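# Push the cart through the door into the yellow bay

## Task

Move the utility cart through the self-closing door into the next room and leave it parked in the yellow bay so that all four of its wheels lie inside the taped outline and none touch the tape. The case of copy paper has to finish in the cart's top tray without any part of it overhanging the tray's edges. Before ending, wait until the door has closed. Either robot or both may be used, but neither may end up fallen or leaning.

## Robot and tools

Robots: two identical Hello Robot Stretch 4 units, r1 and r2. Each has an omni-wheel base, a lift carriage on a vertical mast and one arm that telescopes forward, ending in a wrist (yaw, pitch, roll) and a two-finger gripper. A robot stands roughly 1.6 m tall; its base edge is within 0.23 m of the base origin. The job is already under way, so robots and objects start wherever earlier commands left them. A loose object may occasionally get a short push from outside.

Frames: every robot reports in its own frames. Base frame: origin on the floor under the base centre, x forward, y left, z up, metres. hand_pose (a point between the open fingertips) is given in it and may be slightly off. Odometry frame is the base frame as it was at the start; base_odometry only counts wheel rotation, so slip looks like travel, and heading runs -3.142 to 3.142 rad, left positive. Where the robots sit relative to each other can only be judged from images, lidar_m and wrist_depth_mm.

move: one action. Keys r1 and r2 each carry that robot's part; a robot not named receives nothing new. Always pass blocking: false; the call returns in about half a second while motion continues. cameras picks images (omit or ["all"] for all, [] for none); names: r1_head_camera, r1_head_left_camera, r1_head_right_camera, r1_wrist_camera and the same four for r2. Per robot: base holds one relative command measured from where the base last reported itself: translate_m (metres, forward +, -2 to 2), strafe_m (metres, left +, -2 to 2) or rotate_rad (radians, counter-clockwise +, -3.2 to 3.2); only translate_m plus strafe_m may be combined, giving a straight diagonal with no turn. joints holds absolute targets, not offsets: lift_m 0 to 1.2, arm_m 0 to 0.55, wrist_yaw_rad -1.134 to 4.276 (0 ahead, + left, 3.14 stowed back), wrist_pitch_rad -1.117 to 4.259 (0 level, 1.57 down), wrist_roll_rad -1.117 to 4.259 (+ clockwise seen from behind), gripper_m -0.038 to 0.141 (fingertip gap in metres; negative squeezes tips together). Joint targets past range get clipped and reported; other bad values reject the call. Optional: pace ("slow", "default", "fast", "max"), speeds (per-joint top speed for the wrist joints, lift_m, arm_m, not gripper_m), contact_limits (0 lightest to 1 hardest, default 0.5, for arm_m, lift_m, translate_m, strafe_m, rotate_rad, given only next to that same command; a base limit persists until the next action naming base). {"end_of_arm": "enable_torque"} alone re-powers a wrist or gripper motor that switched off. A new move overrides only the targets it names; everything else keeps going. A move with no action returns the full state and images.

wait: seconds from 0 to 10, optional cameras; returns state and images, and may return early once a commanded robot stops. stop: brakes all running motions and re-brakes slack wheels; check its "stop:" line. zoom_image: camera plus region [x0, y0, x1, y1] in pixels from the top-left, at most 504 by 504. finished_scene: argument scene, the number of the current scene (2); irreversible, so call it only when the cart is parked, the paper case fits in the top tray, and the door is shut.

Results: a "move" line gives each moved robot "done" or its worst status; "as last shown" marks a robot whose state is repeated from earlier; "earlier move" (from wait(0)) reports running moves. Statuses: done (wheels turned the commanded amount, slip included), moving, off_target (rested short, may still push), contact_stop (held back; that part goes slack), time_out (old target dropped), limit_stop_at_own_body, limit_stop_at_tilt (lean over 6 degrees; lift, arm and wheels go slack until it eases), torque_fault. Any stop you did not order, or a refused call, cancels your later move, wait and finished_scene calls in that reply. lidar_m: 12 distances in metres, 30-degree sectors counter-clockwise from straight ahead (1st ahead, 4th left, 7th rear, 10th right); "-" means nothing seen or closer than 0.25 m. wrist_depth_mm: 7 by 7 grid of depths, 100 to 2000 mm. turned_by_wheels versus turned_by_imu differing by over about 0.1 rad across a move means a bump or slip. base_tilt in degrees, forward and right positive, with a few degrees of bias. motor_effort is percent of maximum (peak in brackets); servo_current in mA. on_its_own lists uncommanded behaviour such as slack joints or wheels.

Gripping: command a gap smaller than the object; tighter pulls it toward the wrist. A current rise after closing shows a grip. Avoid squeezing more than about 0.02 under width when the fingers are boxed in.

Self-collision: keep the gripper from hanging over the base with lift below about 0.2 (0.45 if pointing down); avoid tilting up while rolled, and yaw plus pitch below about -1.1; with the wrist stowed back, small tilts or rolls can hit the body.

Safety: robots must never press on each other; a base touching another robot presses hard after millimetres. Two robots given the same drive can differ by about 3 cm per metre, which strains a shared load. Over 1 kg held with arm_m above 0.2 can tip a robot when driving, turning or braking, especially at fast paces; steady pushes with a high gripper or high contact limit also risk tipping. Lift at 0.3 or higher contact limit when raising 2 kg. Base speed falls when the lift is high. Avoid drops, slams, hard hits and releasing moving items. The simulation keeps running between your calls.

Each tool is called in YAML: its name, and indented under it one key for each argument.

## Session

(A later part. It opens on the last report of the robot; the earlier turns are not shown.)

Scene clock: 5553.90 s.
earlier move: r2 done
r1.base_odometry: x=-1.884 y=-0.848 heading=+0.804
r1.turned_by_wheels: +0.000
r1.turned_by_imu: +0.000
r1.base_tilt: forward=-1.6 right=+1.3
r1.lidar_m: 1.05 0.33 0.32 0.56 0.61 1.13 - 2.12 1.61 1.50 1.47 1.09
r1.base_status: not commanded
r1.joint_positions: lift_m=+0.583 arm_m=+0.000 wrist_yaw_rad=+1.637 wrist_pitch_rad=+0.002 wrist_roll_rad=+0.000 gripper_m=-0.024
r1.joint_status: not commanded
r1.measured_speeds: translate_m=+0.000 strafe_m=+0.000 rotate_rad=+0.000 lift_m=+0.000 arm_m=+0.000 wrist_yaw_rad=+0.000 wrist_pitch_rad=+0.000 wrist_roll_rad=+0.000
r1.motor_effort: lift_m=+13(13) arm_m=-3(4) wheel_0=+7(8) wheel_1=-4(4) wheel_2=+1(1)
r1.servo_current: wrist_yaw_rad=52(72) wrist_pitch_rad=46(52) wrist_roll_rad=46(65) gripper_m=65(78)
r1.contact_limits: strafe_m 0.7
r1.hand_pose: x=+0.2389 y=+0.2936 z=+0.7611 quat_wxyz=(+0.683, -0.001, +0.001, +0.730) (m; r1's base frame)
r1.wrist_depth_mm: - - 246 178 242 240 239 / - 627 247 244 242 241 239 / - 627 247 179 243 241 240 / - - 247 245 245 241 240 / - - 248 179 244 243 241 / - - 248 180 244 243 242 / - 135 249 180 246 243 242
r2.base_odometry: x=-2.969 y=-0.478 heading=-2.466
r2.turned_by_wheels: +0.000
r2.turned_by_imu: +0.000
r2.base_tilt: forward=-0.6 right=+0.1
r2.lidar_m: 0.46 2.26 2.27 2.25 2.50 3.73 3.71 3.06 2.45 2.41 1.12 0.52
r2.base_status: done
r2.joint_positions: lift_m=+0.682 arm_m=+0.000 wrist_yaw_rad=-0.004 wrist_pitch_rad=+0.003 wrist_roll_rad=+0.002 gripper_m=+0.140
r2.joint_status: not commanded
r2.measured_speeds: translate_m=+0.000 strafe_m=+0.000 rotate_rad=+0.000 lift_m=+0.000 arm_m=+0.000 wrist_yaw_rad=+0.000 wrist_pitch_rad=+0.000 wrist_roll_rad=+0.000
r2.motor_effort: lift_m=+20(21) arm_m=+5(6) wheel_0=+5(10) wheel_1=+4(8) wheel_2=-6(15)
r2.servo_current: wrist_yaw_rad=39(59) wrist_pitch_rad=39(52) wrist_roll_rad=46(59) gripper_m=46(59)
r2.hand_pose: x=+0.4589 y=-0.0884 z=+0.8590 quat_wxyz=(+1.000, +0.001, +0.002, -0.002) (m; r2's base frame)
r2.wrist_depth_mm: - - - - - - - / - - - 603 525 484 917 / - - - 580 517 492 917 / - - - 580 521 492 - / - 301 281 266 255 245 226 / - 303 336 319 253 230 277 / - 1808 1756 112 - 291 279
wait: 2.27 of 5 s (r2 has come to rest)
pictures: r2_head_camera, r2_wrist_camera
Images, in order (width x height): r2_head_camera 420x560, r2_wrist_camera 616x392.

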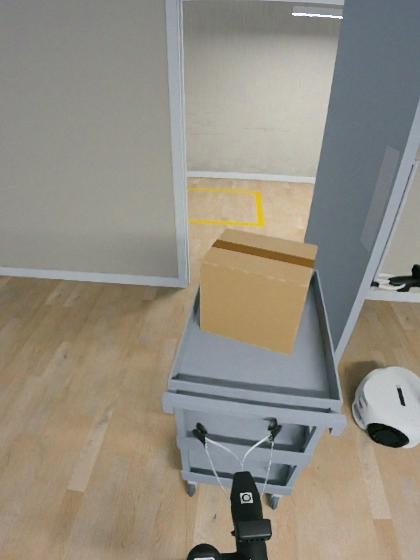

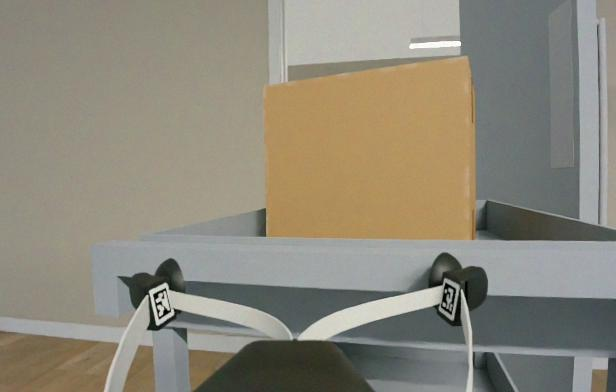

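move:
  blocking: false
  cameras: []
  r2: {"base": {"translate_m": -0.04}, "pace": "slow"}

wait:
  seconds: 2
  cameras: []

move:
  blocking: false
  cameras: []
  r2: {"base": {"strafe_m": -0.09}, "pace": "slow"}

wait:
  seconds: 3
  cameras: ["r2_head_camera", "r2_wrist_camera"]

Scene clock: 5570.70 s.
move: r2 moving
r1.base_odometry: x=-1.884 y=-0.848 heading=+0.804
r1.turned_by_wheels: +0.000
r1.turned_by_imu: +0.000
r1.base_tilt: forward=-1.6 right=+1.3
r1.lidar_m: 1.04 0.33 0.30 0.54 0.60 1.10 - 2.15 1.58 1.51 1.43 1.06
r1.base_status: not commanded
r1.joint_positions: lift_m=+0.583 arm_m=+0.000 wrist_yaw_rad=+1.637 wrist_pitch_rad=+0.002 wrist_roll_rad=+0.000 gripper_m=-0.024
r1.joint_status: not commanded
r1.measured_speeds: translate_m=+0.000 strafe_m=+0.000 rotate_rad=+0.000 lift_m=+0.000 arm_m=+0.000 wrist_yaw_rad=+0.000 wrist_pitch_rad=+0.000 wrist_roll_rad=+0.000
r1.motor_effort: lift_m=+13(13) arm_m=-3(4) wheel_0=+8(8) wheel_1=-4(4) wheel_2=+1(1)
r1.servo_current: wrist_yaw_rad=39(59) wrist_pitch_rad=39(52) wrist_roll_rad=52(59) gripper_m=72(72)
r1.contact_limits: strafe_m 0.7
r1.hand_pose: x=+0.2389 y=+0.2936 z=+0.7611 quat_wxyz=(+0.683, -0.001, +0.001, +0.730) (m; r1's base frame)
r1.wrist_depth_mm: - - 247 178 242 241 239 / - 627 247 244 243 241 239 / - 627 247 179 243 242 240 / - - 247 245 243 242 241 / - - 249 179 244 242 241 / - - 248 180 244 243 241 / - 135 249 180 245 243 242
r2.base_odometry: x=-2.960 y=-0.470 heading=-2.466
r2.turned_by_wheels: +0.000
r2.turned_by_imu: +0.000
r2.base_tilt: forward=-0.6 right=+0.1
r2.lidar_m: 0.48 2.28 2.27 2.26 2.48 3.75 3.67 3.09 2.43 2.39 1.12 0.51
r2.base_status: translate_m moving
r2.joint_positions: lift_m=+0.682 arm_m=+0.000 wrist_yaw_rad=-0.003 wrist_pitch_rad=+0.003 wrist_roll_rad=+0.002 gripper_m=+0.140
r2.joint_status: not commanded
r2.measured_speeds: translate_m=-0.048 strafe_m=+0.000 rotate_rad=+0.001 lift_m=+0.000 arm_m=+0.000 wrist_yaw_rad=+0.000 wrist_pitch_rad=+0.000 wrist_roll_rad=+0.000
r2.motor_effort: lift_m=+20(20) arm_m=+5(5) wheel_0=-5(6) wheel_1=-5(7) wheel_2=+8(10)
r2.servo_current: wrist_yaw_rad=52(59) wrist_pitch_rad=39(46) wrist_roll_rad=46(52) gripper_m=46(59)
r2.hand_pose: x=+0.4589 y=-0.0883 z=+0.8590 quat_wxyz=(+1.000, +0.001, +0.002, -0.001) (m; r2's base frame)
r2.wrist_depth_mm: - - - - - - - / - - - 615 530 492 917 / - - - 591 530 496 931 / - - - 597 530 500 - / - 320 293 278 263 247 235 / - 315 345 332 309 293 287 / 1983 1863 404 112 - - -
pictures: none
No camera images: "cameras" was empty.

Scene clock: 5571.77 s.
earlier move: r2 done
r1.base_odometry: x=-1.884 y=-0.848 heading=+0.804
r1.turned_by_wheels: +0.000
r1.turned_by_imu: +0.000
r1.base_tilt: forward=-1.6 right=+1.3
r1.lidar_m: 1.03 0.35 0.31 0.53 0.61 1.18 - 2.14 1.57 1.52 1.47 1.09
r1.base_status: not commanded
r1.joint_positions: lift_m=+0.583 arm_m=+0.000 wrist_yaw_rad=+1.637 wrist_pitch_rad=+0.002 wrist_roll_rad=+0.000 gripper_m=-0.024
r1.joint_status: not commanded
r1.measured_speeds: translate_m=+0.000 strafe_m=+0.000 rotate_rad=+0.000 lift_m=+0.000 arm_m=+0.000 wrist_yaw_rad=+0.000 wrist_pitch_rad=+0.000 wrist_roll_rad=+0.000
r1.motor_effort: lift_m=+13(13) arm_m=-3(4) wheel_0=+8(8) wheel_1=-4(5) wheel_2=+1(1)
r1.servo_current: wrist_yaw_rad=46(65) wrist_pitch_rad=39(52) wrist_roll_rad=46(65) gripper_m=65(72)
r1.contact_limits: strafe_m 0.7
r1.hand_pose: x=+0.2389 y=+0.2936 z=+0.7611 quat_wxyz=(+0.683, -0.001, +0.001, +0.730) (m; r1's base frame)
r1.wrist_depth_mm: - - 246 178 242 240 239 / - 627 247 244 243 241 240 / - 634 247 178 243 242 239 / - - 248 245 244 242 240 / - - 249 179 244 242 240 / - - 248 180 245 243 241 / - 135 248 180 245 243 242
r2.base_odometry: x=-2.938 y=-0.453 heading=-2.466
r2.turned_by_wheels: +0.000
r2.turned_by_imu: +0.000
r2.base_tilt: forward=-0.7 right=+0.0
r2.lidar_m: 0.51 2.29 2.30 2.24 2.47 3.70 3.67 3.08 2.45 2.41 1.12 0.53
r2.base_status: done
r2.joint_positions: lift_m=+0.682 arm_m=+0.000 wrist_yaw_rad=-0.003 wrist_pitch_rad=+0.003 wrist_roll_rad=+0.002 gripper_m=+0.140
r2.joint_status: not commanded
r2.measured_speeds: translate_m=+0.000 strafe_m=+0.000 rotate_rad=+0.000 lift_m=+0.000 arm_m=+0.000 wrist_yaw_rad=+0.000 wrist_pitch_rad=+0.000 wrist_roll_rad=+0.000
r2.motor_effort: lift_m=+20(20) arm_m=+5(5) wheel_0=-4(7) wheel_1=-3(7) wheel_2=+6(10)
r2.servo_current: wrist_yaw_rad=59(59) wrist_pitch_rad=39(46) wrist_roll_rad=52(59) gripper_m=46(59)
r2.hand_pose: x=+0.4589 y=-0.0883 z=+0.8590 quat_wxyz=(+1.000, +0.001, +0.002, -0.001) (m; r2's base frame)
r2.wrist_depth_mm: - - - - - - 917 / - - - 1983 569 521 931 / - - - 615 554 517 931 / - - - 627 559 525 - / - - 324 309 291 267 257 / - - 382 362 340 317 314 / - 1921 415 112 - - -
wait: 1.07 of 2 s (r2 has come to rest)
pictures: none
No camera images: "cameras" was empty.

Scene clock: 5572.27 s.
move: r2 moving
r1.base_odometry: x=-1.884 y=-0.848 heading=+0.804
r1.turned_by_wheels: +0.000
r1.turned_by_imu: +0.000
r1.base_tilt: forward=-1.6 right=+1.2
r1.lidar_m: 1.04 0.32 0.33 0.53 0.62 1.15 - 2.14 1.56 1.53 1.46 1.07
r1.base_status: not commanded
r1.joint_positions: lift_m=+0.583 arm_m=+0.000 wrist_yaw_rad=+1.637 wrist_pitch_rad=+0.002 wrist_roll_rad=+0.000 gripper_m=-0.024
r1.joint_status: not commanded
r1.measured_speeds: translate_m=+0.000 strafe_m=+0.000 rotate_rad=+0.000 lift_m=+0.000 arm_m=+0.000 wrist_yaw_rad=+0.000 wrist_pitch_rad=+0.000 wrist_roll_rad=+0.000
r1.motor_effort: lift_m=+13(13) arm_m=-4(4) wheel_0=+7(7) wheel_1=-4(5) wheel_2=+1(1)
r1.servo_current: wrist_yaw_rad=46(52) wrist_pitch_rad=46(46) wrist_roll_rad=46(59) gripper_m=72(72)
r1.contact_limits: strafe_m 0.7
r1.hand_pose: x=+0.2389 y=+0.2936 z=+0.7611 quat_wxyz=(+0.683, -0.001, +0.001, +0.730) (m; r1's base frame)
r1.wrist_depth_mm: - - 246 178 242 241 239 / - 627 247 243 243 241 239 / - 627 247 179 243 241 240 / - - 248 245 244 242 240 / - - 249 179 244 243 241 / - - 249 180 244 243 241 / - 135 249 180 246 243 242
r2.base_odometry: x=-2.947 y=-0.442 heading=-2.466
r2.turned_by_wheels: +0.000
r2.turned_by_imu: +0.000
r2.base_tilt: forward=-0.7 right=+0.0
r2.lidar_m: 0.50 2.28 2.30 2.28 2.52 3.71 3.67 3.02 2.43 2.39 1.11 0.52
r2.base_status: strafe_m moving
r2.joint_positions: lift_m=+0.682 arm_m=+0.000 wrist_yaw_rad=-0.003 wrist_pitch_rad=+0.003 wrist_roll_rad=+0.002 gripper_m=+0.140
r2.joint_status: not commanded
r2.measured_speeds: translate_m=+0.000 strafe_m=-0.058 rotate_rad=+0.000 lift_m=+0.000 arm_m=+0.000 wrist_yaw_rad=+0.000 wrist_pitch_rad=+0.000 wrist_roll_rad=+0.000
r2.motor_effort: lift_m=+20(20) arm_m=+5(5) wheel_0=+7(8) wheel_1=-7(8) wheel_2=-1(5)
r2.servo_current: wrist_yaw_rad=46(59) wrist_pitch_rad=46(46) wrist_roll_rad=33(59) gripper_m=52(52)
r2.hand_pose: x=+0.4589 y=-0.0883 z=+0.8590 quat_wxyz=(+1.000, +0.001, +0.002, -0.001) (m; r2's base frame)
r2.wrist_depth_mm: - - - - - - 904 / - - - 1921 559 - 960 / - - - 621 549 621 960 / - - - 615 559 615 - / - 345 320 309 289 266 256 / - - 375 357 340 317 310 / - 1808 1863 112 - - -
pictures: none
No camera images: "cameras" was empty.

Scene clock: 5573.80 s.
earlier move: r2 done
r1.base_odometry: x=-1.884 y=-0.848 heading=+0.804
r1.turned_by_wheels: +0.000
r1.turned_by_imu: +0.000
r1.base_tilt: forward=-1.6 right=+1.3
r1.lidar_m: 1.04 0.33 0.31 0.54 0.63 1.08 - 2.13 1.58 1.51 1.43 1.08
r1.base_status: not commanded
r1.joint_positions: lift_m=+0.583 arm_m=+0.000 wrist_yaw_rad=+1.637 wrist_pitch_rad=+0.002 wrist_roll_rad=+0.000 gripper_m=-0.024
r1.joint_status: not commanded
r1.measured_speeds: translate_m=+0.000 strafe_m=+0.000 rotate_rad=+0.000 lift_m=+0.000 arm_m=+0.000 wrist_yaw_rad=+0.000 wrist_pitch_rad=+0.000 wrist_roll_rad=+0.000
r1.motor_effort: lift_m=+13(13) arm_m=-3(4) wheel_0=+7(8) wheel_1=-4(5) wheel_2=+1(1)
r1.servo_current: wrist_yaw_rad=39(72) wrist_pitch_rad=39(52) wrist_roll_rad=65(65) gripper_m=72(72)
r1.contact_limits: strafe_m 0.7
r1.hand_pose: x=+0.2389 y=+0.2936 z=+0.7611 quat_wxyz=(+0.683, -0.001, +0.001, +0.730) (m; r1's base frame)
r1.wrist_depth_mm: - - 246 178 242 240 238 / - 627 247 244 242 240 239 / - 627 248 179 243 242 240 / - - 247 244 244 242 241 / - - 248 179 245 243 242 / - - 248 180 245 243 242 / - 135 249 180 246 243 242
r2.base_odometry: x=-2.994 y=-0.383 heading=-2.466
r2.turned_by_wheels: +0.000
r2.turned_by_imu: +0.000
r2.base_tilt: forward=-0.7 right=+0.0
r2.lidar_m: 0.50 0.56 2.40 2.36 2.59 3.71 3.69 2.89 2.35 2.33 1.07 0.52
r2.base_status: done
r2.joint_positions: lift_m=+0.682 arm_m=+0.000 wrist_yaw_rad=-0.003 wrist_pitch_rad=+0.003 wrist_roll_rad=+0.002 gripper_m=+0.140
r2.joint_status: not commanded
r2.measured_speeds: translate_m=+0.000 strafe_m=+0.000 rotate_rad=+0.000 lift_m=+0.000 arm_m=+0.000 wrist_yaw_rad=+0.000 wrist_pitch_rad=+0.000 wrist_roll_rad=+0.000
r2.motor_effort: lift_m=+20(21) arm_m=+5(5) wheel_0=+4(9) wheel_1=-3(9) wheel_2=+0(5)
r2.servo_current: wrist_yaw_rad=59(59) wrist_pitch_rad=39(46) wrist_roll_rad=52(65) gripper_m=52(52)
r2.hand_pose: x=+0.4589 y=-0.0883 z=+0.8590 quat_wxyz=(+1.000, +0.001, +0.002, -0.001) (m; r2's base frame)
r2.wrist_depth_mm: - - - - - - - / - - 1983 591 585 1708 931 / - - 647 574 544 1756 - / - - 647 580 544 - 931 / - 327 303 289 270 252 241 / - 394 357 342 324 266 242 / - 1708 - 112 - 314 -
wait: 1.53 of 3 s (r2 has come to rest)
pictures: r2_head_camera, r2_wrist_camera
Images, in order (width x height): r2_head_camera 420x560, r2_wrist_camera 616x392.

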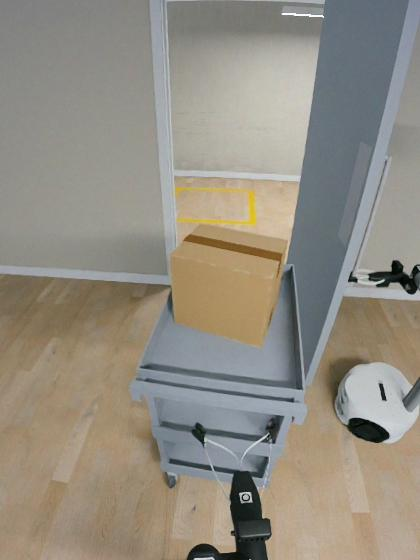

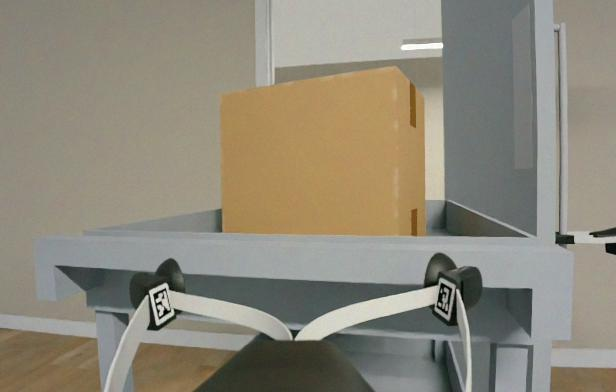

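zoom_image:
  camera: "r2_head_camera"
  region: [110, 360, 330, 500]

Scaled by 2.291 from the camera's 420x560 image, which has a finer 1200x1600 frame.

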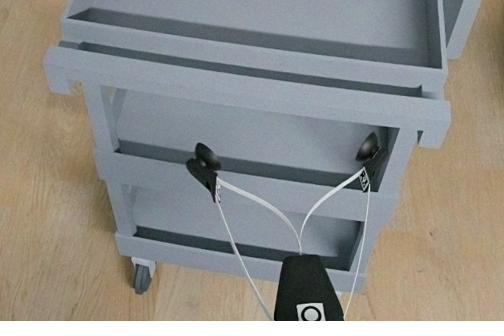

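move:
  blocking: false
  cameras: []
  r2: {"base": {"strafe_m": -0.035}, "pace": "slow"}

wait:
  seconds: 2
  cameras: []

move:
  blocking: false
  cameras: []
  r2: {"base": {"translate_m": 0.18}, "pace": "slow"}

wait:
  seconds: 5
  cameras: ["r2_head_camera", "r2_wrist_camera"]

Scene clock: 5600.00 s.
move: r2 moving
r1.base_odometry: x=-1.884 y=-0.848 heading=+0.804
r1.turned_by_wheels: +0.000
r1.turned_by_imu: +0.000
r1.base_tilt: forward=-1.6 right=+1.3
r1.lidar_m: 1.03 0.35 0.30 0.55 0.60 1.05 - 2.15 1.58 1.50 1.48 1.07
r1.base_status: not commanded
r1.joint_positions: lift_m=+0.583 arm_m=+0.000 wrist_yaw_rad=+1.637 wrist_pitch_rad=+0.002 wrist_roll_rad=+0.000 gripper_m=-0.024
r1.joint_status: not commanded
r1.measured_speeds: translate_m=+0.000 strafe_m=+0.000 rotate_rad=+0.000 lift_m=+0.000 arm_m=+0.000 wrist_yaw_rad=+0.000 wrist_pitch_rad=+0.000 wrist_roll_rad=+0.000
r1.motor_effort: lift_m=+13(13) arm_m=-4(4) wheel_0=+7(8) wheel_1=-4(4) wheel_2=+1(1)
r1.servo_current: wrist_yaw_rad=52(59) wrist_pitch_rad=33(52) wrist_roll_rad=52(65) gripper_m=65(72)
r1.contact_limits: strafe_m 0.7
r1.hand_pose: x=+0.2389 y=+0.2936 z=+0.7611 quat_wxyz=(+0.683, -0.001, +0.001, +0.730) (m; r1's base frame)
r1.wrist_depth_mm: - - 246 178 242 241 239 / - 627 247 244 243 241 239 / - 627 247 179 243 241 240 / - - 247 245 244 242 240 / - - 249 179 244 242 241 / - - 249 180 244 242 242 / - 135 248 180 245 243 241
r2.base_odometry: x=-3.003 y=-0.372 heading=-2.466
r2.turned_by_wheels: +0.000
r2.turned_by_imu: +0.001
r2.base_tilt: forward=-0.7 right=+0.1
r2.lidar_m: 0.47 0.55 2.40 2.35 2.60 3.72 3.71 2.92 2.33 2.32 1.05 0.53
r2.base_status: strafe_m moving
r2.joint_positions: lift_m=+0.682 arm_m=+0.000 wrist_yaw_rad=-0.003 wrist_pitch_rad=+0.003 wrist_roll_rad=+0.002 gripper_m=+0.140
r2.joint_status: not commanded
r2.measured_speeds: translate_m=+0.000 strafe_m=-0.058 rotate_rad=+0.000 lift_m=+0.000 arm_m=+0.000 wrist_yaw_rad=+0.000 wrist_pitch_rad=+0.000 wrist_roll_rad=+0.000
r2.motor_effort: lift_m=+20(21) arm_m=+5(5) wheel_0=+9(10) wheel_1=-8(9) wheel_2=-2(2)
r2.servo_current: wrist_yaw_rad=46(59) wrist_pitch_rad=39(46) wrist_roll_rad=46(59) gripper_m=52(59)
r2.hand_pose: x=+0.4589 y=-0.0883 z=+0.8590 quat_wxyz=(+1.000, +0.001, +0.002, -0.001) (m; r2's base frame)
r2.wrist_depth_mm: - - - - - 991 - / - - 654 591 640 991 931 / - - 647 574 554 1756 931 / - - 654 580 544 - 931 / 349 327 301 285 268 249 242 / - 399 357 342 322 245 241 / 1921 433 - 112 - 314 -
pictures: none
No camera images: "cameras" was empty.

Scene clock: 5600.87 s.
earlier move: r2 done
r1.base_odometry: x=-1.884 y=-0.848 heading=+0.804
r1.turned_by_wheels: +0.000
r1.turned_by_imu: +0.000
r1.base_tilt: forward=-1.6 right=+1.3
r1.lidar_m: 1.02 0.33 0.32 0.55 0.61 1.03 - 2.12 1.55 1.50 1.50 1.09
r1.base_status: not commanded
r1.joint_positions: lift_m=+0.583 arm_m=+0.000 wrist_yaw_rad=+1.637 wrist_pitch_rad=+0.002 wrist_roll_rad=+0.000 gripper_m=-0.024
r1.joint_status: not commanded
r1.measured_speeds: translate_m=+0.000 strafe_m=+0.000 rotate_rad=+0.000 lift_m=+0.000 arm_m=+0.000 wrist_yaw_rad=+0.000 wrist_pitch_rad=+0.000 wrist_roll_rad=+0.000
r1.motor_effort: lift_m=+13(13) arm_m=-4(4) wheel_0=+7(8) wheel_1=-4(4) wheel_2=+1(1)
r1.servo_current: wrist_yaw_rad=65(65) wrist_pitch_rad=39(52) wrist_roll_rad=33(65) gripper_m=59(72)
r1.contact_limits: strafe_m 0.7
r1.hand_pose: x=+0.2389 y=+0.2936 z=+0.7611 quat_wxyz=(+0.683, -0.001, +0.001, +0.730) (m; r1's base frame)
r1.wrist_depth_mm: - - 246 178 242 240 238 / - 621 247 244 243 241 240 / - 627 247 179 243 241 240 / - - 248 245 244 242 240 / - - 248 179 245 243 241 / - - 248 179 244 243 240 / - 135 249 180 245 242 242
r2.base_odometry: x=-3.016 y=-0.356 heading=-2.466
r2.turned_by_wheels: +0.000
r2.turned_by_imu: +0.000
r2.base_tilt: forward=-0.7 right=+0.1
r2.lidar_m: 0.47 0.54 2.41 2.40 2.61 3.72 3.69 2.90 2.34 2.28 1.03 0.53
r2.base_status: done
r2.joint_positions: lift_m=+0.682 arm_m=+0.000 wrist_yaw_rad=-0.003 wrist_pitch_rad=+0.003 wrist_roll_rad=+0.002 gripper_m=+0.140
r2.joint_status: not commanded
r2.measured_speeds: translate_m=+0.000 strafe_m=+0.000 rotate_rad=+0.000 lift_m=+0.000 arm_m=+0.000 wrist_yaw_rad=+0.000 wrist_pitch_rad=+0.000 wrist_roll_rad=+0.000
r2.motor_effort: lift_m=+20(21) arm_m=+5(6) wheel_0=+4(10) wheel_1=-5(9) wheel_2=+0(2)
r2.servo_current: wrist_yaw_rad=59(65) wrist_pitch_rad=39(46) wrist_roll_rad=59(59) gripper_m=52(59)
r2.hand_pose: x=+0.4589 y=-0.0883 z=+0.8590 quat_wxyz=(+1.000, +0.001, +0.002, -0.001) (m; r2's base frame)
r2.wrist_depth_mm: - - - - - - - / - - 647 574 - 1576 931 / - - 640 559 640 1618 931 / - - 654 569 569 - 946 / 343 322 296 278 264 246 - / 415 392 349 334 312 240 - / 1921 1808 1983 112 - 309 -
wait: 0.87 of 2 s (r2 has come to rest)
pictures: none
No camera images: "cameras" was empty.

Scene clock: 5601.37 s.
move: r2 moving
r1.base_odometry: x=-1.884 y=-0.848 heading=+0.804
r1.turned_by_wheels: +0.000
r1.turned_by_imu: +0.000
r1.base_tilt: forward=-1.6 right=+1.3
r1.lidar_m: 1.04 0.38 0.32 0.55 0.59 1.03 - 2.17 1.59 1.52 1.47 1.08
r1.base_status: not commanded
r1.joint_positions: lift_m=+0.583 arm_m=+0.000 wrist_yaw_rad=+1.637 wrist_pitch_rad=+0.002 wrist_roll_rad=+0.000 gripper_m=-0.024
r1.joint_status: not commanded
r1.measured_speeds: translate_m=+0.000 strafe_m=+0.000 rotate_rad=+0.000 lift_m=+0.000 arm_m=+0.000 wrist_yaw_rad=+0.000 wrist_pitch_rad=+0.000 wrist_roll_rad=+0.000
r1.motor_effort: lift_m=+13(13) arm_m=-3(4) wheel_0=+7(8) wheel_1=-4(4) wheel_2=+1(1)
r1.servo_current: wrist_yaw_rad=52(72) wrist_pitch_rad=46(46) wrist_roll_rad=65(65) gripper_m=72(72)
r1.contact_limits: strafe_m 0.7
r1.hand_pose: x=+0.2389 y=+0.2936 z=+0.7611 quat_wxyz=(+0.683, -0.001, +0.001, +0.730) (m; r1's base frame)
r1.wrist_depth_mm: - - 247 179 242 240 238 / - 634 247 244 244 241 239 / - 634 247 179 243 241 241 / - - 248 244 244 242 240 / - - 248 179 244 243 240 / - - 249 179 245 243 241 / - 135 249 180 246 242 243
r2.base_odometry: x=-3.025 y=-0.363 heading=-2.466
r2.turned_by_wheels: +0.000
r2.turned_by_imu: +0.000
r2.base_tilt: forward=-0.7 right=+0.0
r2.lidar_m: 0.47 0.55 2.43 2.40 2.66 3.75 3.72 2.88 2.33 2.29 1.04 0.54
r2.base_status: translate_m moving
r2.joint_positions: lift_m=+0.682 arm_m=+0.000 wrist_yaw_rad=-0.003 wrist_pitch_rad=+0.003 wrist_roll_rad=+0.002 gripper_m=+0.140
r2.joint_status: not commanded
r2.measured_speeds: translate_m=+0.049 strafe_m=+0.000 rotate_rad=+0.001 lift_m=+0.000 arm_m=+0.000 wrist_yaw_rad=+0.000 wrist_pitch_rad=+0.000 wrist_roll_rad=+0.000
r2.motor_effort: lift_m=+20(21) arm_m=+5(5) wheel_0=+5(8) wheel_1=+7(7) wheel_2=-10(11)
r2.servo_current: wrist_yaw_rad=39(59) wrist_pitch_rad=39(46) wrist_roll_rad=59(59) gripper_m=52(52)
r2.hand_pose: x=+0.4589 y=-0.0883 z=+0.8590 quat_wxyz=(+1.000, +0.001, +0.002, -0.001) (m; r2's base frame)
r2.wrist_depth_mm: - - - - - - - / - - 615 569 - 1576 - / - - 615 554 621 1618 - / - - 634 554 627 - - / 334 306 286 270 254 240 - / 402 375 340 320 301 232 - / 1863 1708 1921 112 - 300 -
pictures: none
No camera images: "cameras" was empty.

Scene clock: 5603.97 s.
earlier move: r2 done
r1.base_odometry: x=-1.884 y=-0.848 heading=+0.804
r1.turned_by_wheels: +0.000
r1.turned_by_imu: +0.000
r1.base_tilt: forward=-1.6 right=+1.2
r1.lidar_m: 1.05 0.38 0.34 0.49 0.57 0.95 - 2.12 1.57 1.52 1.43 1.09
r1.base_status: not commanded
r1.joint_positions: lift_m=+0.583 arm_m=+0.000 wrist_yaw_rad=+1.637 wrist_pitch_rad=+0.002 wrist_roll_rad=+0.000 gripper_m=-0.024
r1.joint_status: not commanded
r1.measured_speeds: translate_m=+0.000 strafe_m=+0.000 rotate_rad=+0.000 lift_m=+0.000 arm_m=+0.000 wrist_yaw_rad=+0.000 wrist_pitch_rad=+0.000 wrist_roll_rad=+0.000
r1.motor_effort: lift_m=+13(13) arm_m=-3(4) wheel_0=+7(8) wheel_1=-4(4) wheel_2=+1(1)
r1.servo_current: wrist_yaw_rad=65(72) wrist_pitch_rad=39(52) wrist_roll_rad=59(65) gripper_m=72(78)
r1.contact_limits: strafe_m 0.7
r1.hand_pose: x=+0.2389 y=+0.2936 z=+0.7611 quat_wxyz=(+0.683, -0.001, +0.001, +0.730) (m; r1's base frame)
r1.wrist_depth_mm: - - 245 179 242 240 239 / - 609 247 243 243 241 239 / - 609 247 178 243 240 240 / - - 248 244 245 242 241 / - - 249 179 243 243 241 / - - 248 180 244 243 241 / - 135 249 180 245 242 241
r2.base_odometry: x=-3.156 y=-0.468 heading=-2.466
r2.turned_by_wheels: +0.000
r2.turned_by_imu: +0.000
r2.base_tilt: forward=-0.7 right=+0.0
r2.lidar_m: 0.48 2.09 2.40 2.37 2.62 3.88 3.89 2.94 2.35 2.31 0.93 0.48
r2.base_status: done
r2.joint_positions: lift_m=+0.682 arm_m=+0.000 wrist_yaw_rad=-0.004 wrist_pitch_rad=+0.003 wrist_roll_rad=+0.002 gripper_m=+0.140
r2.joint_status: not commanded
r2.measured_speeds: translate_m=+0.000 strafe_m=+0.000 rotate_rad=+0.000 lift_m=+0.000 arm_m=+0.000 wrist_yaw_rad=+0.000 wrist_pitch_rad=+0.000 wrist_roll_rad=+0.000
r2.motor_effort: lift_m=+20(21) arm_m=+5(5) wheel_0=+3(11) wheel_1=+3(8) wheel_2=-8(16)
r2.servo_current: wrist_yaw_rad=52(59) wrist_pitch_rad=39(46) wrist_roll_rad=46(59) gripper_m=46(59)
r2.hand_pose: x=+0.4589 y=-0.0884 z=+0.8590 quat_wxyz=(+1.000, +0.001, +0.002, -0.002) (m; r2's base frame)
r2.wrist_depth_mm: - - 1863 - - - 759 / - - 1863 591 521 - 715 / - - 621 580 517 - 732 / - - 634 580 517 - - / 336 320 291 271 256 236 225 / - 217 345 325 256 231 274 / 1863 407 - 112 - - 278
wait: 2.60 of 5 s (r2 has come to rest)
pictures: r2_head_camera, r2_wrist_camera
Images, in order (width x height): r2_head_camera 420x560, r2_wrist_camera 616x392.

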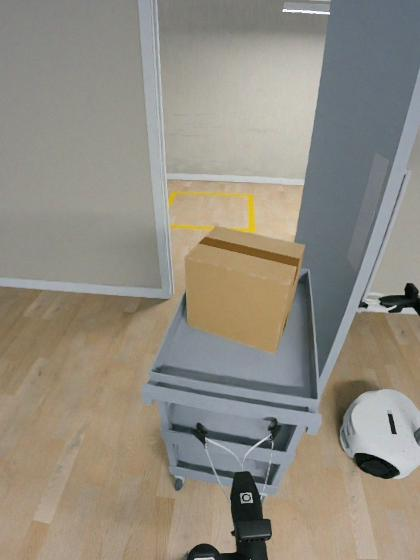

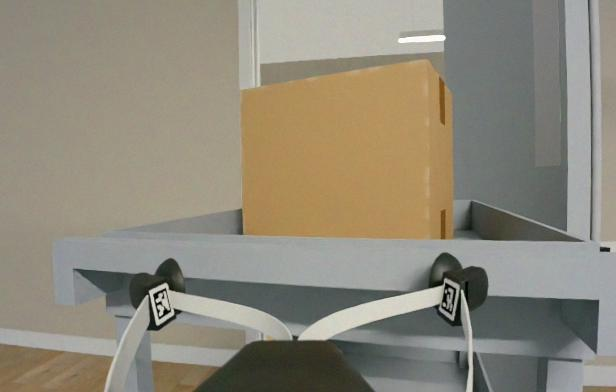

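zoom_image:
  camera: "r2_head_camera"
  region: [130, 370, 340, 510]

Scaled by 2.400 from the camera's 420x560 image, which has a finer 1200x1600 frame.

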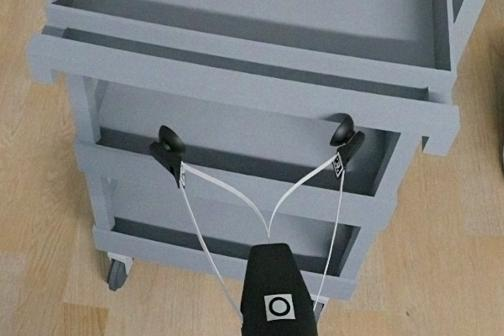

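move:
  blocking: false
  cameras: ["r1_head_left_camera", "r2_head_right_camera", "r2_head_left_camera"]

Scene clock: 5628.20 s.
r1.base_odometry: x=-1.884 y=-0.848 heading=+0.804
r1.turned_by_wheels: +0.000
r1.turned_by_imu: +0.000
r1.base_tilt: forward=-1.6 right=+1.3
r1.lidar_m: 1.04 0.35 0.31 0.49 0.56 0.97 - 2.13 1.57 1.51 1.49 1.06
r1.base_status: not commanded
r1.joint_positions: lift_m=+0.583 arm_m=+0.000 wrist_yaw_rad=+1.637 wrist_pitch_rad=+0.002 wrist_roll_rad=+0.000 gripper_m=-0.024
r1.joint_status: not commanded
r1.measured_speeds: translate_m=+0.000 strafe_m=+0.000 rotate_rad=+0.000 lift_m=+0.000 arm_m=+0.000 wrist_yaw_rad=+0.000 wrist_pitch_rad=+0.000 wrist_roll_rad=+0.000
r1.motor_effort: lift_m=+13(13) arm_m=-3(4) wheel_0=+8(8) wheel_1=-4(4) wheel_2=+1(1)
r1.servo_current: wrist_yaw_rad=52(72) wrist_pitch_rad=46(52) wrist_roll_rad=52(65) gripper_m=72(78)
r1.contact_limits: strafe_m 0.7
r1.hand_pose: x=+0.2389 y=+0.2936 z=+0.7611 quat_wxyz=(+0.683, -0.001, +0.001, +0.730) (m; r1's base frame)
r1.wrist_depth_mm: - - 246 178 243 240 239 / - 609 246 244 243 241 239 / - 609 247 178 244 241 240 / - - 248 245 243 242 240 / - - 248 179 244 243 240 / - - 249 180 245 244 241 / - 135 249 180 245 244 242
r2.base_odometry: x=-3.156 y=-0.468 heading=-2.466
r2.turned_by_wheels: +0.000
r2.turned_by_imu: +0.000
r2.base_tilt: forward=-0.7 right=+0.1
r2.lidar_m: 0.47 2.13 2.40 2.36 2.58 3.88 3.85 2.94 2.36 2.30 0.93 0.49
r2.base_status: done
r2.joint_positions: lift_m=+0.682 arm_m=+0.000 wrist_yaw_rad=-0.004 wrist_pitch_rad=+0.003 wrist_roll_rad=+0.002 gripper_m=+0.140
r2.joint_status: not commanded
r2.measured_speeds: translate_m=+0.000 strafe_m=+0.000 rotate_rad=+0.000 lift_m=+0.000 arm_m=+0.000 wrist_yaw_rad=+0.000 wrist_pitch_rad=+0.000 wrist_roll_rad=+0.000
r2.motor_effort: lift_m=+20(21) arm_m=+5(5) wheel_0=+3(11) wheel_1=+3(8) wheel_2=-8(16)
r2.servo_current: wrist_yaw_rad=46(59) wrist_pitch_rad=39(46) wrist_roll_rad=52(59) gripper_m=52(59)
r2.hand_pose: x=+0.4589 y=-0.0884 z=+0.8590 quat_wxyz=(+1.000, +0.001, +0.002, -0.002) (m; r2's base frame)
r2.wrist_depth_mm: - - 1808 - - - 759 / - - 1756 597 525 - 715 / - - 627 569 521 - 732 / - - 634 580 517 - - / 334 322 290 271 255 236 225 / - 216 343 324 256 231 274 / 1863 407 - 112 - - 279
pictures: r1_head_left_camera, r2_head_left_camera, r2_head_right_camera
Images, in order (width x height): r1_head_left_camera 420x672, r2_head_left_camera 420x672, r2_head_right_camera 420x672.

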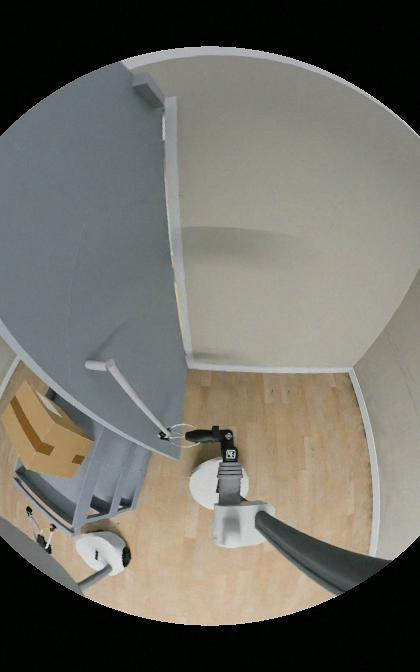

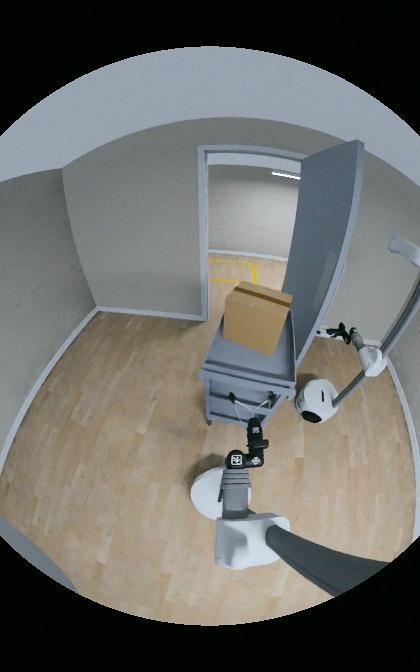

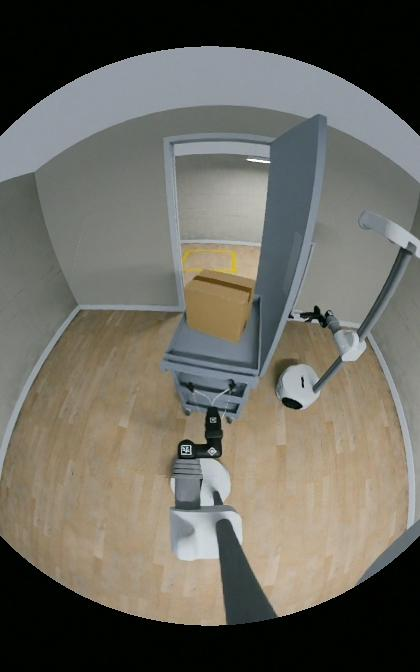

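zoom_image:
  camera: "r1_head_left_camera"
  region: [10, 380, 170, 560]

zoom_image:
  camera: "r2_head_left_camera"
  region: [180, 270, 330, 440]

zoom_image:
  camera: "r2_head_right_camera"
  region: [150, 260, 320, 430]

Scaled by 2.800 from the camera's 420x672 image, which has a finer 600x960 frame.

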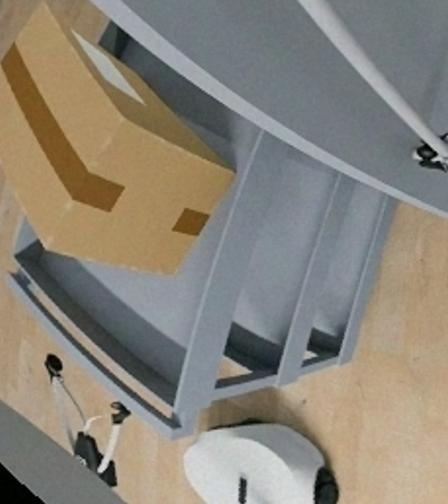

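Scaled by 2.965 from the camera's 420x672 image, which has a finer 600x960 frame.

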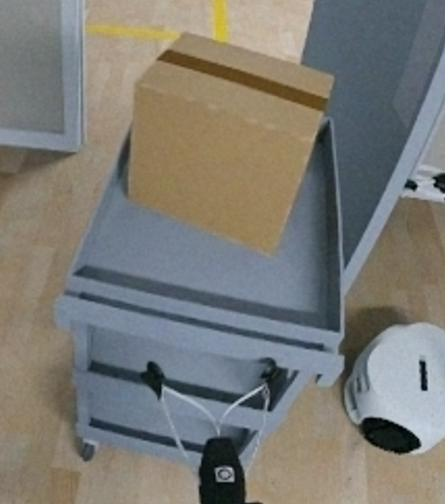

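Scaled by 2.965 from the camera's 420x672 image, which has a finer 600x960 frame.

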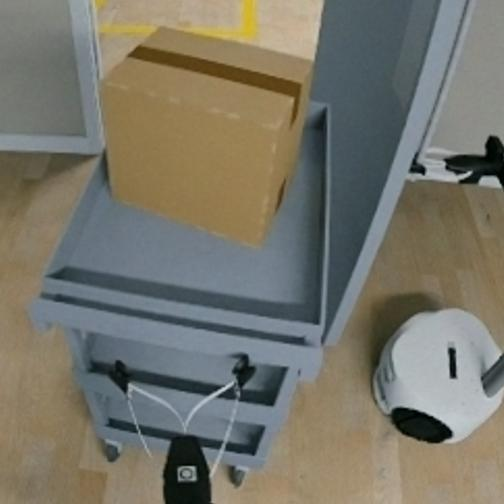

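move:
  blocking: false
  cameras: []
  r2: {"base": {"translate_m": -0.04}, "pace": "slow"}

wait:
  seconds: 2
  cameras: []

move:
  blocking: false
  cameras: []
  r2: {"base": {"strafe_m": -0.1}, "pace": "slow"}

wait:
  seconds: 3
  cameras: ["r2_head_camera"]

Scene clock: 5660.70 s.
move: r2 moving
r1.base_odometry: x=-1.884 y=-0.848 heading=+0.804
r1.turned_by_wheels: +0.000
r1.turned_by_imu: +0.000
r1.base_tilt: forward=-1.6 right=+1.2
r1.lidar_m: 1.04 0.37 0.32 0.51 0.57 0.98 - 2.14 1.56 1.53 1.47 1.10
r1.base_status: not commanded
r1.joint_positions: lift_m=+0.583 arm_m=+0.000 wrist_yaw_rad=+1.637 wrist_pitch_rad=+0.002 wrist_roll_rad=+0.000 gripper_m=-0.024
r1.joint_status: not commanded
r1.measured_speeds: translate_m=+0.000 strafe_m=+0.000 rotate_rad=+0.000 lift_m=+0.000 arm_m=+0.000 wrist_yaw_rad=+0.000 wrist_pitch_rad=+0.000 wrist_roll_rad=+0.000
r1.motor_effort: lift_m=+13(13) arm_m=-4(4) wheel_0=+7(8) wheel_1=-4(4) wheel_2=+1(1)
r1.servo_current: wrist_yaw_rad=52(72) wrist_pitch_rad=39(52) wrist_roll_rad=52(59) gripper_m=72(72)
r1.contact_limits: strafe_m 0.7
r1.hand_pose: x=+0.2389 y=+0.2936 z=+0.7611 quat_wxyz=(+0.683, -0.001, +0.001, +0.730) (m; r1's base frame)
r1.wrist_depth_mm: - - 247 178 242 241 238 / - 609 246 243 243 241 239 / - 603 247 178 243 242 240 / - - 248 245 244 243 240 / - - 249 179 244 243 241 / - - 248 180 245 243 242 / - 135 249 180 245 242 242
r2.base_odometry: x=-3.147 y=-0.461 heading=-2.467
r2.turned_by_wheels: +0.000
r2.turned_by_imu: +0.001
r2.base_tilt: forward=-0.7 right=+0.1
r2.lidar_m: 0.47 2.09 2.36 2.38 2.61 3.90 3.87 2.94 2.37 2.31 0.92 0.50
r2.base_status: translate_m moving
r2.joint_positions: lift_m=+0.682 arm_m=+0.000 wrist_yaw_rad=-0.003 wrist_pitch_rad=+0.003 wrist_roll_rad=+0.002 gripper_m=+0.140
r2.joint_status: not commanded
r2.measured_speeds: translate_m=-0.049 strafe_m=+0.000 rotate_rad=+0.000 lift_m=+0.000 arm_m=+0.000 wrist_yaw_rad=+0.000 wrist_pitch_rad=+0.000 wrist_roll_rad=+0.000
r2.motor_effort: lift_m=+20(20) arm_m=+5(5) wheel_0=-6(6) wheel_1=-5(8) wheel_2=+9(9)
r2.servo_current: wrist_yaw_rad=52(59) wrist_pitch_rad=33(46) wrist_roll_rad=46(59) gripper_m=46(59)
r2.hand_pose: x=+0.4589 y=-0.0883 z=+0.8590 quat_wxyz=(+1.000, +0.001, +0.002, -0.001) (m; r2's base frame)
r2.wrist_depth_mm: - - 1863 - - - 732 / - - 1808 627 525 - 741 / - - - 591 521 - 741 / - - - 591 521 - - / - 325 300 282 265 246 239 / - 202 357 336 309 289 281 / 1921 424 1808 112 - - 286
pictures: none
No camera images: "cameras" was empty.

Scene clock: 5661.77 s.
earlier move: r2 done
r1.base_odometry: x=-1.884 y=-0.848 heading=+0.804
r1.turned_by_wheels: +0.000
r1.turned_by_imu: +0.000
r1.base_tilt: forward=-1.6 right=+1.3
r1.lidar_m: 1.04 0.35 0.31 0.50 0.57 0.98 - 2.13 1.58 1.52 1.46 1.10
r1.base_status: not commanded
r1.joint_positions: lift_m=+0.583 arm_m=+0.000 wrist_yaw_rad=+1.637 wrist_pitch_rad=+0.002 wrist_roll_rad=+0.000 gripper_m=-0.024
r1.joint_status: not commanded
r1.measured_speeds: translate_m=+0.000 strafe_m=+0.000 rotate_rad=+0.000 lift_m=+0.000 arm_m=+0.000 wrist_yaw_rad=+0.000 wrist_pitch_rad=+0.000 wrist_roll_rad=+0.000
r1.motor_effort: lift_m=+13(13) arm_m=-3(4) wheel_0=+7(8) wheel_1=-4(4) wheel_2=+1(1)
r1.servo_current: wrist_yaw_rad=59(72) wrist_pitch_rad=39(52) wrist_roll_rad=46(65) gripper_m=65(78)
r1.contact_limits: strafe_m 0.7
r1.hand_pose: x=+0.2389 y=+0.2936 z=+0.7611 quat_wxyz=(+0.683, -0.001, +0.001, +0.730) (m; r1's base frame)
r1.wrist_depth_mm: - - 246 178 242 240 239 / - 609 247 244 242 241 238 / - 609 247 179 243 242 240 / - - 248 245 245 241 240 / - - 248 179 244 243 241 / - - 248 179 244 243 241 / - 135 249 180 245 242 242
r2.base_odometry: x=-3.125 y=-0.443 heading=-2.467
r2.turned_by_wheels: +0.000
r2.turned_by_imu: +0.000
r2.base_tilt: forward=-0.7 right=+0.1
r2.lidar_m: 0.50 2.11 2.40 2.37 2.64 3.88 3.83 2.90 2.35 2.32 0.95 0.54
r2.base_status: done
r2.joint_positions: lift_m=+0.682 arm_m=+0.000 wrist_yaw_rad=-0.003 wrist_pitch_rad=+0.003 wrist_roll_rad=+0.002 gripper_m=+0.140
r2.joint_status: not commanded
r2.measured_speeds: translate_m=+0.000 strafe_m=+0.000 rotate_rad=+0.000 lift_m=+0.000 arm_m=+0.000 wrist_yaw_rad=+0.000 wrist_pitch_rad=+0.000 wrist_roll_rad=+0.000
r2.motor_effort: lift_m=+20(21) arm_m=+5(6) wheel_0=-3(7) wheel_1=-3(8) wheel_2=+4(9)
r2.servo_current: wrist_yaw_rad=39(59) wrist_pitch_rad=39(52) wrist_roll_rad=52(59) gripper_m=52(59)
r2.hand_pose: x=+0.4589 y=-0.0883 z=+0.8590 quat_wxyz=(+1.000, +0.001, +0.002, -0.001) (m; r2's base frame)
r2.wrist_depth_mm: - - 1808 - - - 788 / - - - - 554 - 788 / - - - 621 554 - 798 / - - - 615 554 - 798 / - 368 338 315 296 268 255 / - 202 196 366 342 315 291 / 1983 445 1863 112 - - 320
wait: 1.07 of 2 s (r2 has come to rest)
pictures: none
No camera images: "cameras" was empty.

Scene clock: 5662.27 s.
move: r2 moving
r1.base_odometry: x=-1.884 y=-0.848 heading=+0.804
r1.turned_by_wheels: +0.000
r1.turned_by_imu: +0.000
r1.base_tilt: forward=-1.6 right=+1.3
r1.lidar_m: 1.05 0.31 0.31 0.51 0.55 0.96 - 2.14 1.61 1.49 1.46 1.09
r1.base_status: not commanded
r1.joint_positions: lift_m=+0.583 arm_m=+0.000 wrist_yaw_rad=+1.637 wrist_pitch_rad=+0.002 wrist_roll_rad=+0.000 gripper_m=-0.024
r1.joint_status: not commanded
r1.measured_speeds: translate_m=+0.000 strafe_m=+0.000 rotate_rad=+0.000 lift_m=+0.000 arm_m=+0.000 wrist_yaw_rad=+0.000 wrist_pitch_rad=+0.000 wrist_roll_rad=+0.000
r1.motor_effort: lift_m=+13(13) arm_m=-3(4) wheel_0=+7(7) wheel_1=-4(4) wheel_2=+1(1)
r1.servo_current: wrist_yaw_rad=59(65) wrist_pitch_rad=39(46) wrist_roll_rad=59(65) gripper_m=72(78)
r1.contact_limits: strafe_m 0.7
r1.hand_pose: x=+0.2389 y=+0.2936 z=+0.7611 quat_wxyz=(+0.683, -0.001, +0.001, +0.730) (m; r1's base frame)
r1.wrist_depth_mm: - - 246 178 242 240 238 / - 603 245 244 243 241 239 / - 609 247 179 243 241 240 / - - 247 245 244 242 240 / - - 248 179 245 243 242 / - - 249 180 243 243 242 / - 135 249 180 246 242 242
r2.base_odometry: x=-3.134 y=-0.432 heading=-2.467
r2.turned_by_wheels: +0.000
r2.turned_by_imu: +0.000
r2.base_tilt: forward=-0.7 right=+0.1
r2.lidar_m: 0.52 0.66 2.44 2.39 2.61 3.86 3.84 2.91 2.32 2.29 0.94 0.55
r2.base_status: strafe_m moving
r2.joint_positions: lift_m=+0.682 arm_m=+0.000 wrist_yaw_rad=-0.003 wrist_pitch_rad=+0.003 wrist_roll_rad=+0.002 gripper_m=+0.140
r2.joint_status: not commanded
r2.measured_speeds: translate_m=-0.001 strafe_m=-0.056 rotate_rad=+0.003 lift_m=+0.000 arm_m=+0.000 wrist_yaw_rad=+0.000 wrist_pitch_rad=+0.000 wrist_roll_rad=+0.000
r2.motor_effort: lift_m=+20(21) arm_m=+5(5) wheel_0=+3(11) wheel_1=-9(10) wheel_2=+0(4)
r2.servo_current: wrist_yaw_rad=39(52) wrist_pitch_rad=39(46) wrist_roll_rad=46(52) gripper_m=46(59)
r2.hand_pose: x=+0.4589 y=-0.0883 z=+0.8590 quat_wxyz=(+1.000, +0.001, +0.002, -0.001) (m; r2's base frame)
r2.wrist_depth_mm: - - 1863 - - - 778 / - - 1808 - 559 - 778 / - - 661 615 554 - 788 / - - 676 615 554 - 788 / - 362 332 310 291 265 255 / - 206 196 364 338 314 251 / 1983 455 1921 112 - - -
pictures: none
No camera images: "cameras" was empty.

Scene clock: 5663.90 s.
earlier move: r2 done
r1.base_odometry: x=-1.884 y=-0.848 heading=+0.804
r1.turned_by_wheels: +0.000
r1.turned_by_imu: +0.000
r1.base_tilt: forward=-1.6 right=+1.3
r1.lidar_m: 1.04 0.33 0.32 0.48 0.58 0.90 - 2.14 1.57 1.49 1.47 1.07
r1.base_status: not commanded
r1.joint_positions: lift_m=+0.583 arm_m=+0.000 wrist_yaw_rad=+1.637 wrist_pitch_rad=+0.002 wrist_roll_rad=+0.000 gripper_m=-0.024
r1.joint_status: not commanded
r1.measured_speeds: translate_m=+0.000 strafe_m=+0.000 rotate_rad=+0.000 lift_m=+0.000 arm_m=+0.000 wrist_yaw_rad=+0.000 wrist_pitch_rad=+0.000 wrist_roll_rad=+0.000
r1.motor_effort: lift_m=+13(13) arm_m=-3(4) wheel_0=+7(8) wheel_1=-4(5) wheel_2=+1(1)
r1.servo_current: wrist_yaw_rad=46(72) wrist_pitch_rad=39(46) wrist_roll_rad=52(78) gripper_m=72(78)
r1.contact_limits: strafe_m 0.7
r1.hand_pose: x=+0.2389 y=+0.2936 z=+0.7611 quat_wxyz=(+0.683, -0.001, +0.001, +0.730) (m; r1's base frame)
r1.wrist_depth_mm: - - 246 178 242 240 238 / - 609 247 244 242 241 239 / - 609 247 178 244 241 241 / - - 247 245 245 243 241 / - - 248 179 244 242 241 / - - 248 180 244 242 242 / - 135 249 180 246 243 242
r2.base_odometry: x=-3.188 y=-0.365 heading=-2.467
r2.turned_by_wheels: +0.000
r2.turned_by_imu: +0.000
r2.base_tilt: forward=-0.7 right=+0.1
r2.lidar_m: 0.49 0.56 2.49 2.47 2.73 3.88 3.86 2.80 2.24 2.21 0.86 0.55
r2.base_status: done
r2.joint_positions: lift_m=+0.682 arm_m=+0.000 wrist_yaw_rad=-0.003 wrist_pitch_rad=+0.003 wrist_roll_rad=+0.002 gripper_m=+0.140
r2.joint_status: not commanded
r2.measured_speeds: translate_m=+0.000 strafe_m=+0.000 rotate_rad=+0.000 lift_m=+0.000 arm_m=+0.000 wrist_yaw_rad=+0.000 wrist_pitch_rad=+0.000 wrist_roll_rad=+0.000
r2.motor_effort: lift_m=+20(21) arm_m=+5(5) wheel_0=+3(11) wheel_1=-6(10) wheel_2=+0(4)
r2.servo_current: wrist_yaw_rad=46(65) wrist_pitch_rad=33(52) wrist_roll_rad=46(59) gripper_m=46(59)
r2.hand_pose: x=+0.4589 y=-0.0883 z=+0.8590 quat_wxyz=(+1.000, +0.001, +0.002, -0.001) (m; r2's base frame)
r2.wrist_depth_mm: - - - - - - - / - - 676 580 - - - / - - 640 569 715 - - / - - 654 564 647 - - / 375 329 309 286 266 - 798 / - 202 216 340 315 189 - / 1863 1808 - 112 322 - -
wait: 1.63 of 3 s (r2 has come to rest)
pictures: r2_head_camera
Images, in order (width x height): r2_head_camera 420x560.

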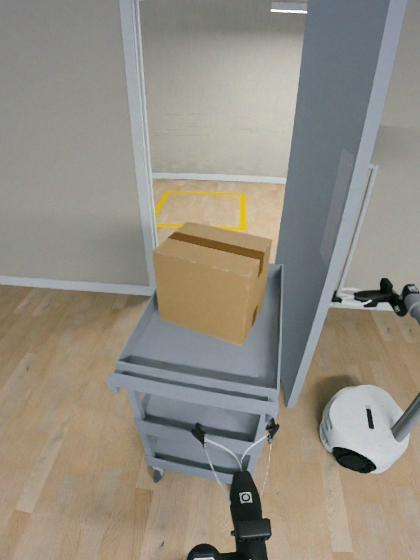

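move:
  blocking: false
  cameras: []
  r2: {"base": {"translate_m": 0.16}, "pace": "slow"}

wait:
  seconds: 5
  cameras: ["r2_head_camera", "r2_wrist_camera"]

Scene clock: 5671.30 s.
move: r2 moving
r1.base_odometry: x=-1.884 y=-0.848 heading=+0.804
r1.turned_by_wheels: +0.000
r1.turned_by_imu: +0.000
r1.base_tilt: forward=-1.6 right=+1.2
r1.lidar_m: 1.04 0.37 0.32 0.50 0.57 0.87 - 2.15 1.57 1.51 1.47 1.05
r1.base_status: not commanded
r1.joint_positions: lift_m=+0.583 arm_m=+0.000 wrist_yaw_rad=+1.637 wrist_pitch_rad=+0.002 wrist_roll_rad=+0.000 gripper_m=-0.024
r1.joint_status: not commanded
r1.measured_speeds: translate_m=+0.000 strafe_m=+0.000 rotate_rad=+0.000 lift_m=+0.000 arm_m=+0.000 wrist_yaw_rad=+0.000 wrist_pitch_rad=+0.000 wrist_roll_rad=+0.000
r1.motor_effort: lift_m=+13(13) arm_m=-4(4) wheel_0=+8(8) wheel_1=-4(4) wheel_2=+1(1)
r1.servo_current: wrist_yaw_rad=65(65) wrist_pitch_rad=39(52) wrist_roll_rad=39(59) gripper_m=65(72)
r1.contact_limits: strafe_m 0.7
r1.hand_pose: x=+0.2389 y=+0.2936 z=+0.7611 quat_wxyz=(+0.683, -0.001, +0.001, +0.730) (m; r1's base frame)
r1.wrist_depth_mm: - - 246 179 243 240 240 / - 609 247 244 243 240 239 / - 615 248 179 243 241 240 / - - 247 246 243 242 241 / - - 248 179 244 243 240 / - - 248 180 245 243 241 / - 135 249 180 246 243 242
r2.base_odometry: x=-3.197 y=-0.373 heading=-2.467
r2.turned_by_wheels: +0.000
r2.turned_by_imu: +0.001
r2.base_tilt: forward=-0.6 right=+0.0
r2.lidar_m: 0.46 0.54 2.50 2.45 2.73 3.89 3.83 2.82 2.24 2.22 0.88 0.54
r2.base_status: translate_m moving
r2.joint_positions: lift_m=+0.682 arm_m=+0.000 wrist_yaw_rad=-0.003 wrist_pitch_rad=+0.003 wrist_roll_rad=+0.002 gripper_m=+0.140
r2.joint_status: not commanded
r2.measured_speeds: translate_m=+0.048 strafe_m=+0.000 rotate_rad=+0.000 lift_m=+0.000 arm_m=+0.000 wrist_yaw_rad=+0.000 wrist_pitch_rad=+0.000 wrist_roll_rad=+0.000
r2.motor_effort: lift_m=+20(20) arm_m=+5(5) wheel_0=+9(9) wheel_1=+7(7) wheel_2=-10(10)
r2.servo_current: wrist_yaw_rad=52(59) wrist_pitch_rad=52(52) wrist_roll_rad=39(52) gripper_m=46(52)
r2.hand_pose: x=+0.4589 y=-0.0883 z=+0.8590 quat_wxyz=(+1.000, +0.001, +0.002, -0.001) (m; r2's base frame)
r2.wrist_depth_mm: - - - - - - - / - - 634 574 - - 768 / - - 634 554 699 820 732 / - - 634 559 634 - 778 / 349 322 294 276 257 - 750 / 442 216 347 330 256 189 - / 1863 1708 - 112 310 - -
pictures: none
No camera images: "cameras" was empty.

Scene clock: 5673.70 s.
earlier move: r2 done
r1.base_odometry: x=-1.884 y=-0.848 heading=+0.804
r1.turned_by_wheels: +0.000
r1.turned_by_imu: +0.000
r1.base_tilt: forward=-1.6 right=+1.2
r1.lidar_m: 1.03 0.31 0.32 0.46 0.54 0.75 - 2.11 1.57 1.51 1.46 1.09
r1.base_status: not commanded
r1.joint_positions: lift_m=+0.583 arm_m=+0.000 wrist_yaw_rad=+1.637 wrist_pitch_rad=+0.002 wrist_roll_rad=+0.000 gripper_m=-0.024
r1.joint_status: not commanded
r1.measured_speeds: translate_m=+0.000 strafe_m=+0.000 rotate_rad=+0.000 lift_m=+0.000 arm_m=+0.000 wrist_yaw_rad=+0.000 wrist_pitch_rad=+0.000 wrist_roll_rad=+0.000
r1.motor_effort: lift_m=+13(13) arm_m=-3(4) wheel_0=+7(8) wheel_1=-4(4) wheel_2=+1(1)
r1.servo_current: wrist_yaw_rad=52(72) wrist_pitch_rad=39(52) wrist_roll_rad=39(72) gripper_m=72(72)
r1.contact_limits: strafe_m 0.7
r1.hand_pose: x=+0.2389 y=+0.2936 z=+0.7611 quat_wxyz=(+0.683, -0.001, +0.001, +0.730) (m; r1's base frame)
r1.wrist_depth_mm: - - 246 178 242 240 239 / - - 247 243 243 240 239 / - - 247 179 244 242 240 / - - 248 244 244 242 240 / - - 248 179 244 242 241 / - - 247 180 244 243 241 / 512 142 248 180 246 243 242
r2.base_odometry: x=-3.312 y=-0.465 heading=-2.467
r2.turned_by_wheels: +0.000
r2.turned_by_imu: +0.000
r2.base_tilt: forward=-0.7 right=+0.1
r2.lidar_m: 0.47 0.55 2.49 2.45 2.68 4.02 4.01 2.84 2.24 2.25 0.77 0.51
r2.base_status: done
r2.joint_positions: lift_m=+0.682 arm_m=+0.000 wrist_yaw_rad=-0.004 wrist_pitch_rad=+0.003 wrist_roll_rad=+0.002 gripper_m=+0.140
r2.joint_status: not commanded
r2.measured_speeds: translate_m=+0.000 strafe_m=+0.000 rotate_rad=+0.000 lift_m=+0.000 arm_m=+0.000 wrist_yaw_rad=+0.000 wrist_pitch_rad=+0.000 wrist_roll_rad=+0.000
r2.motor_effort: lift_m=+20(21) arm_m=+5(5) wheel_0=+3(10) wheel_1=+3(8) wheel_2=-8(16)
r2.servo_current: wrist_yaw_rad=59(59) wrist_pitch_rad=39(52) wrist_roll_rad=52(59) gripper_m=52(59)
r2.hand_pose: x=+0.4589 y=-0.0884 z=+0.8590 quat_wxyz=(+1.000, +0.001, +0.002, -0.002) (m; r2's base frame)
r2.wrist_depth_mm: - - - - - - 634 / - - 1708 585 525 - 609 / - - 627 569 530 - 647 / - - 634 564 521 - - / 338 319 291 271 256 235 240 / - 389 345 324 256 232 224 / 1808 407 - 112 - 289 -
wait: 2.40 of 5 s (r2 has come to rest)
pictures: r2_head_camera, r2_wrist_camera
Images, in order (width x height): r2_head_camera 420x560, r2_wrist_camera 616x392.

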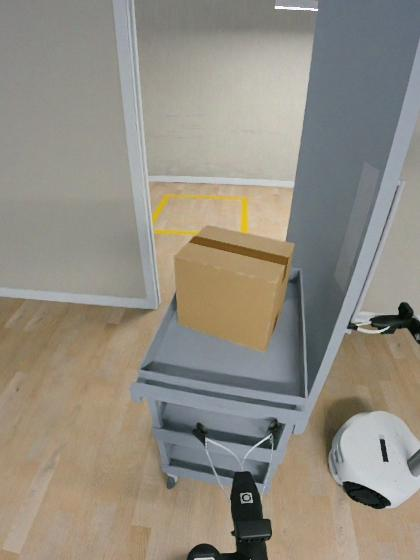

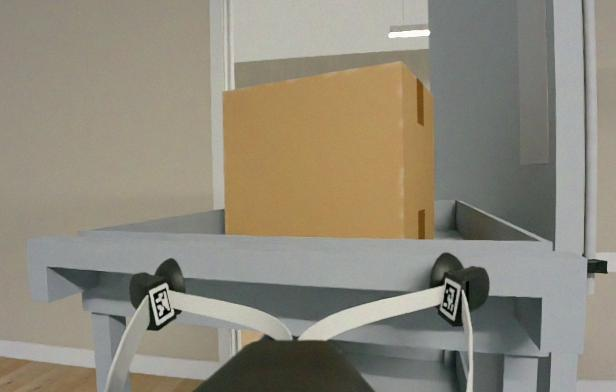

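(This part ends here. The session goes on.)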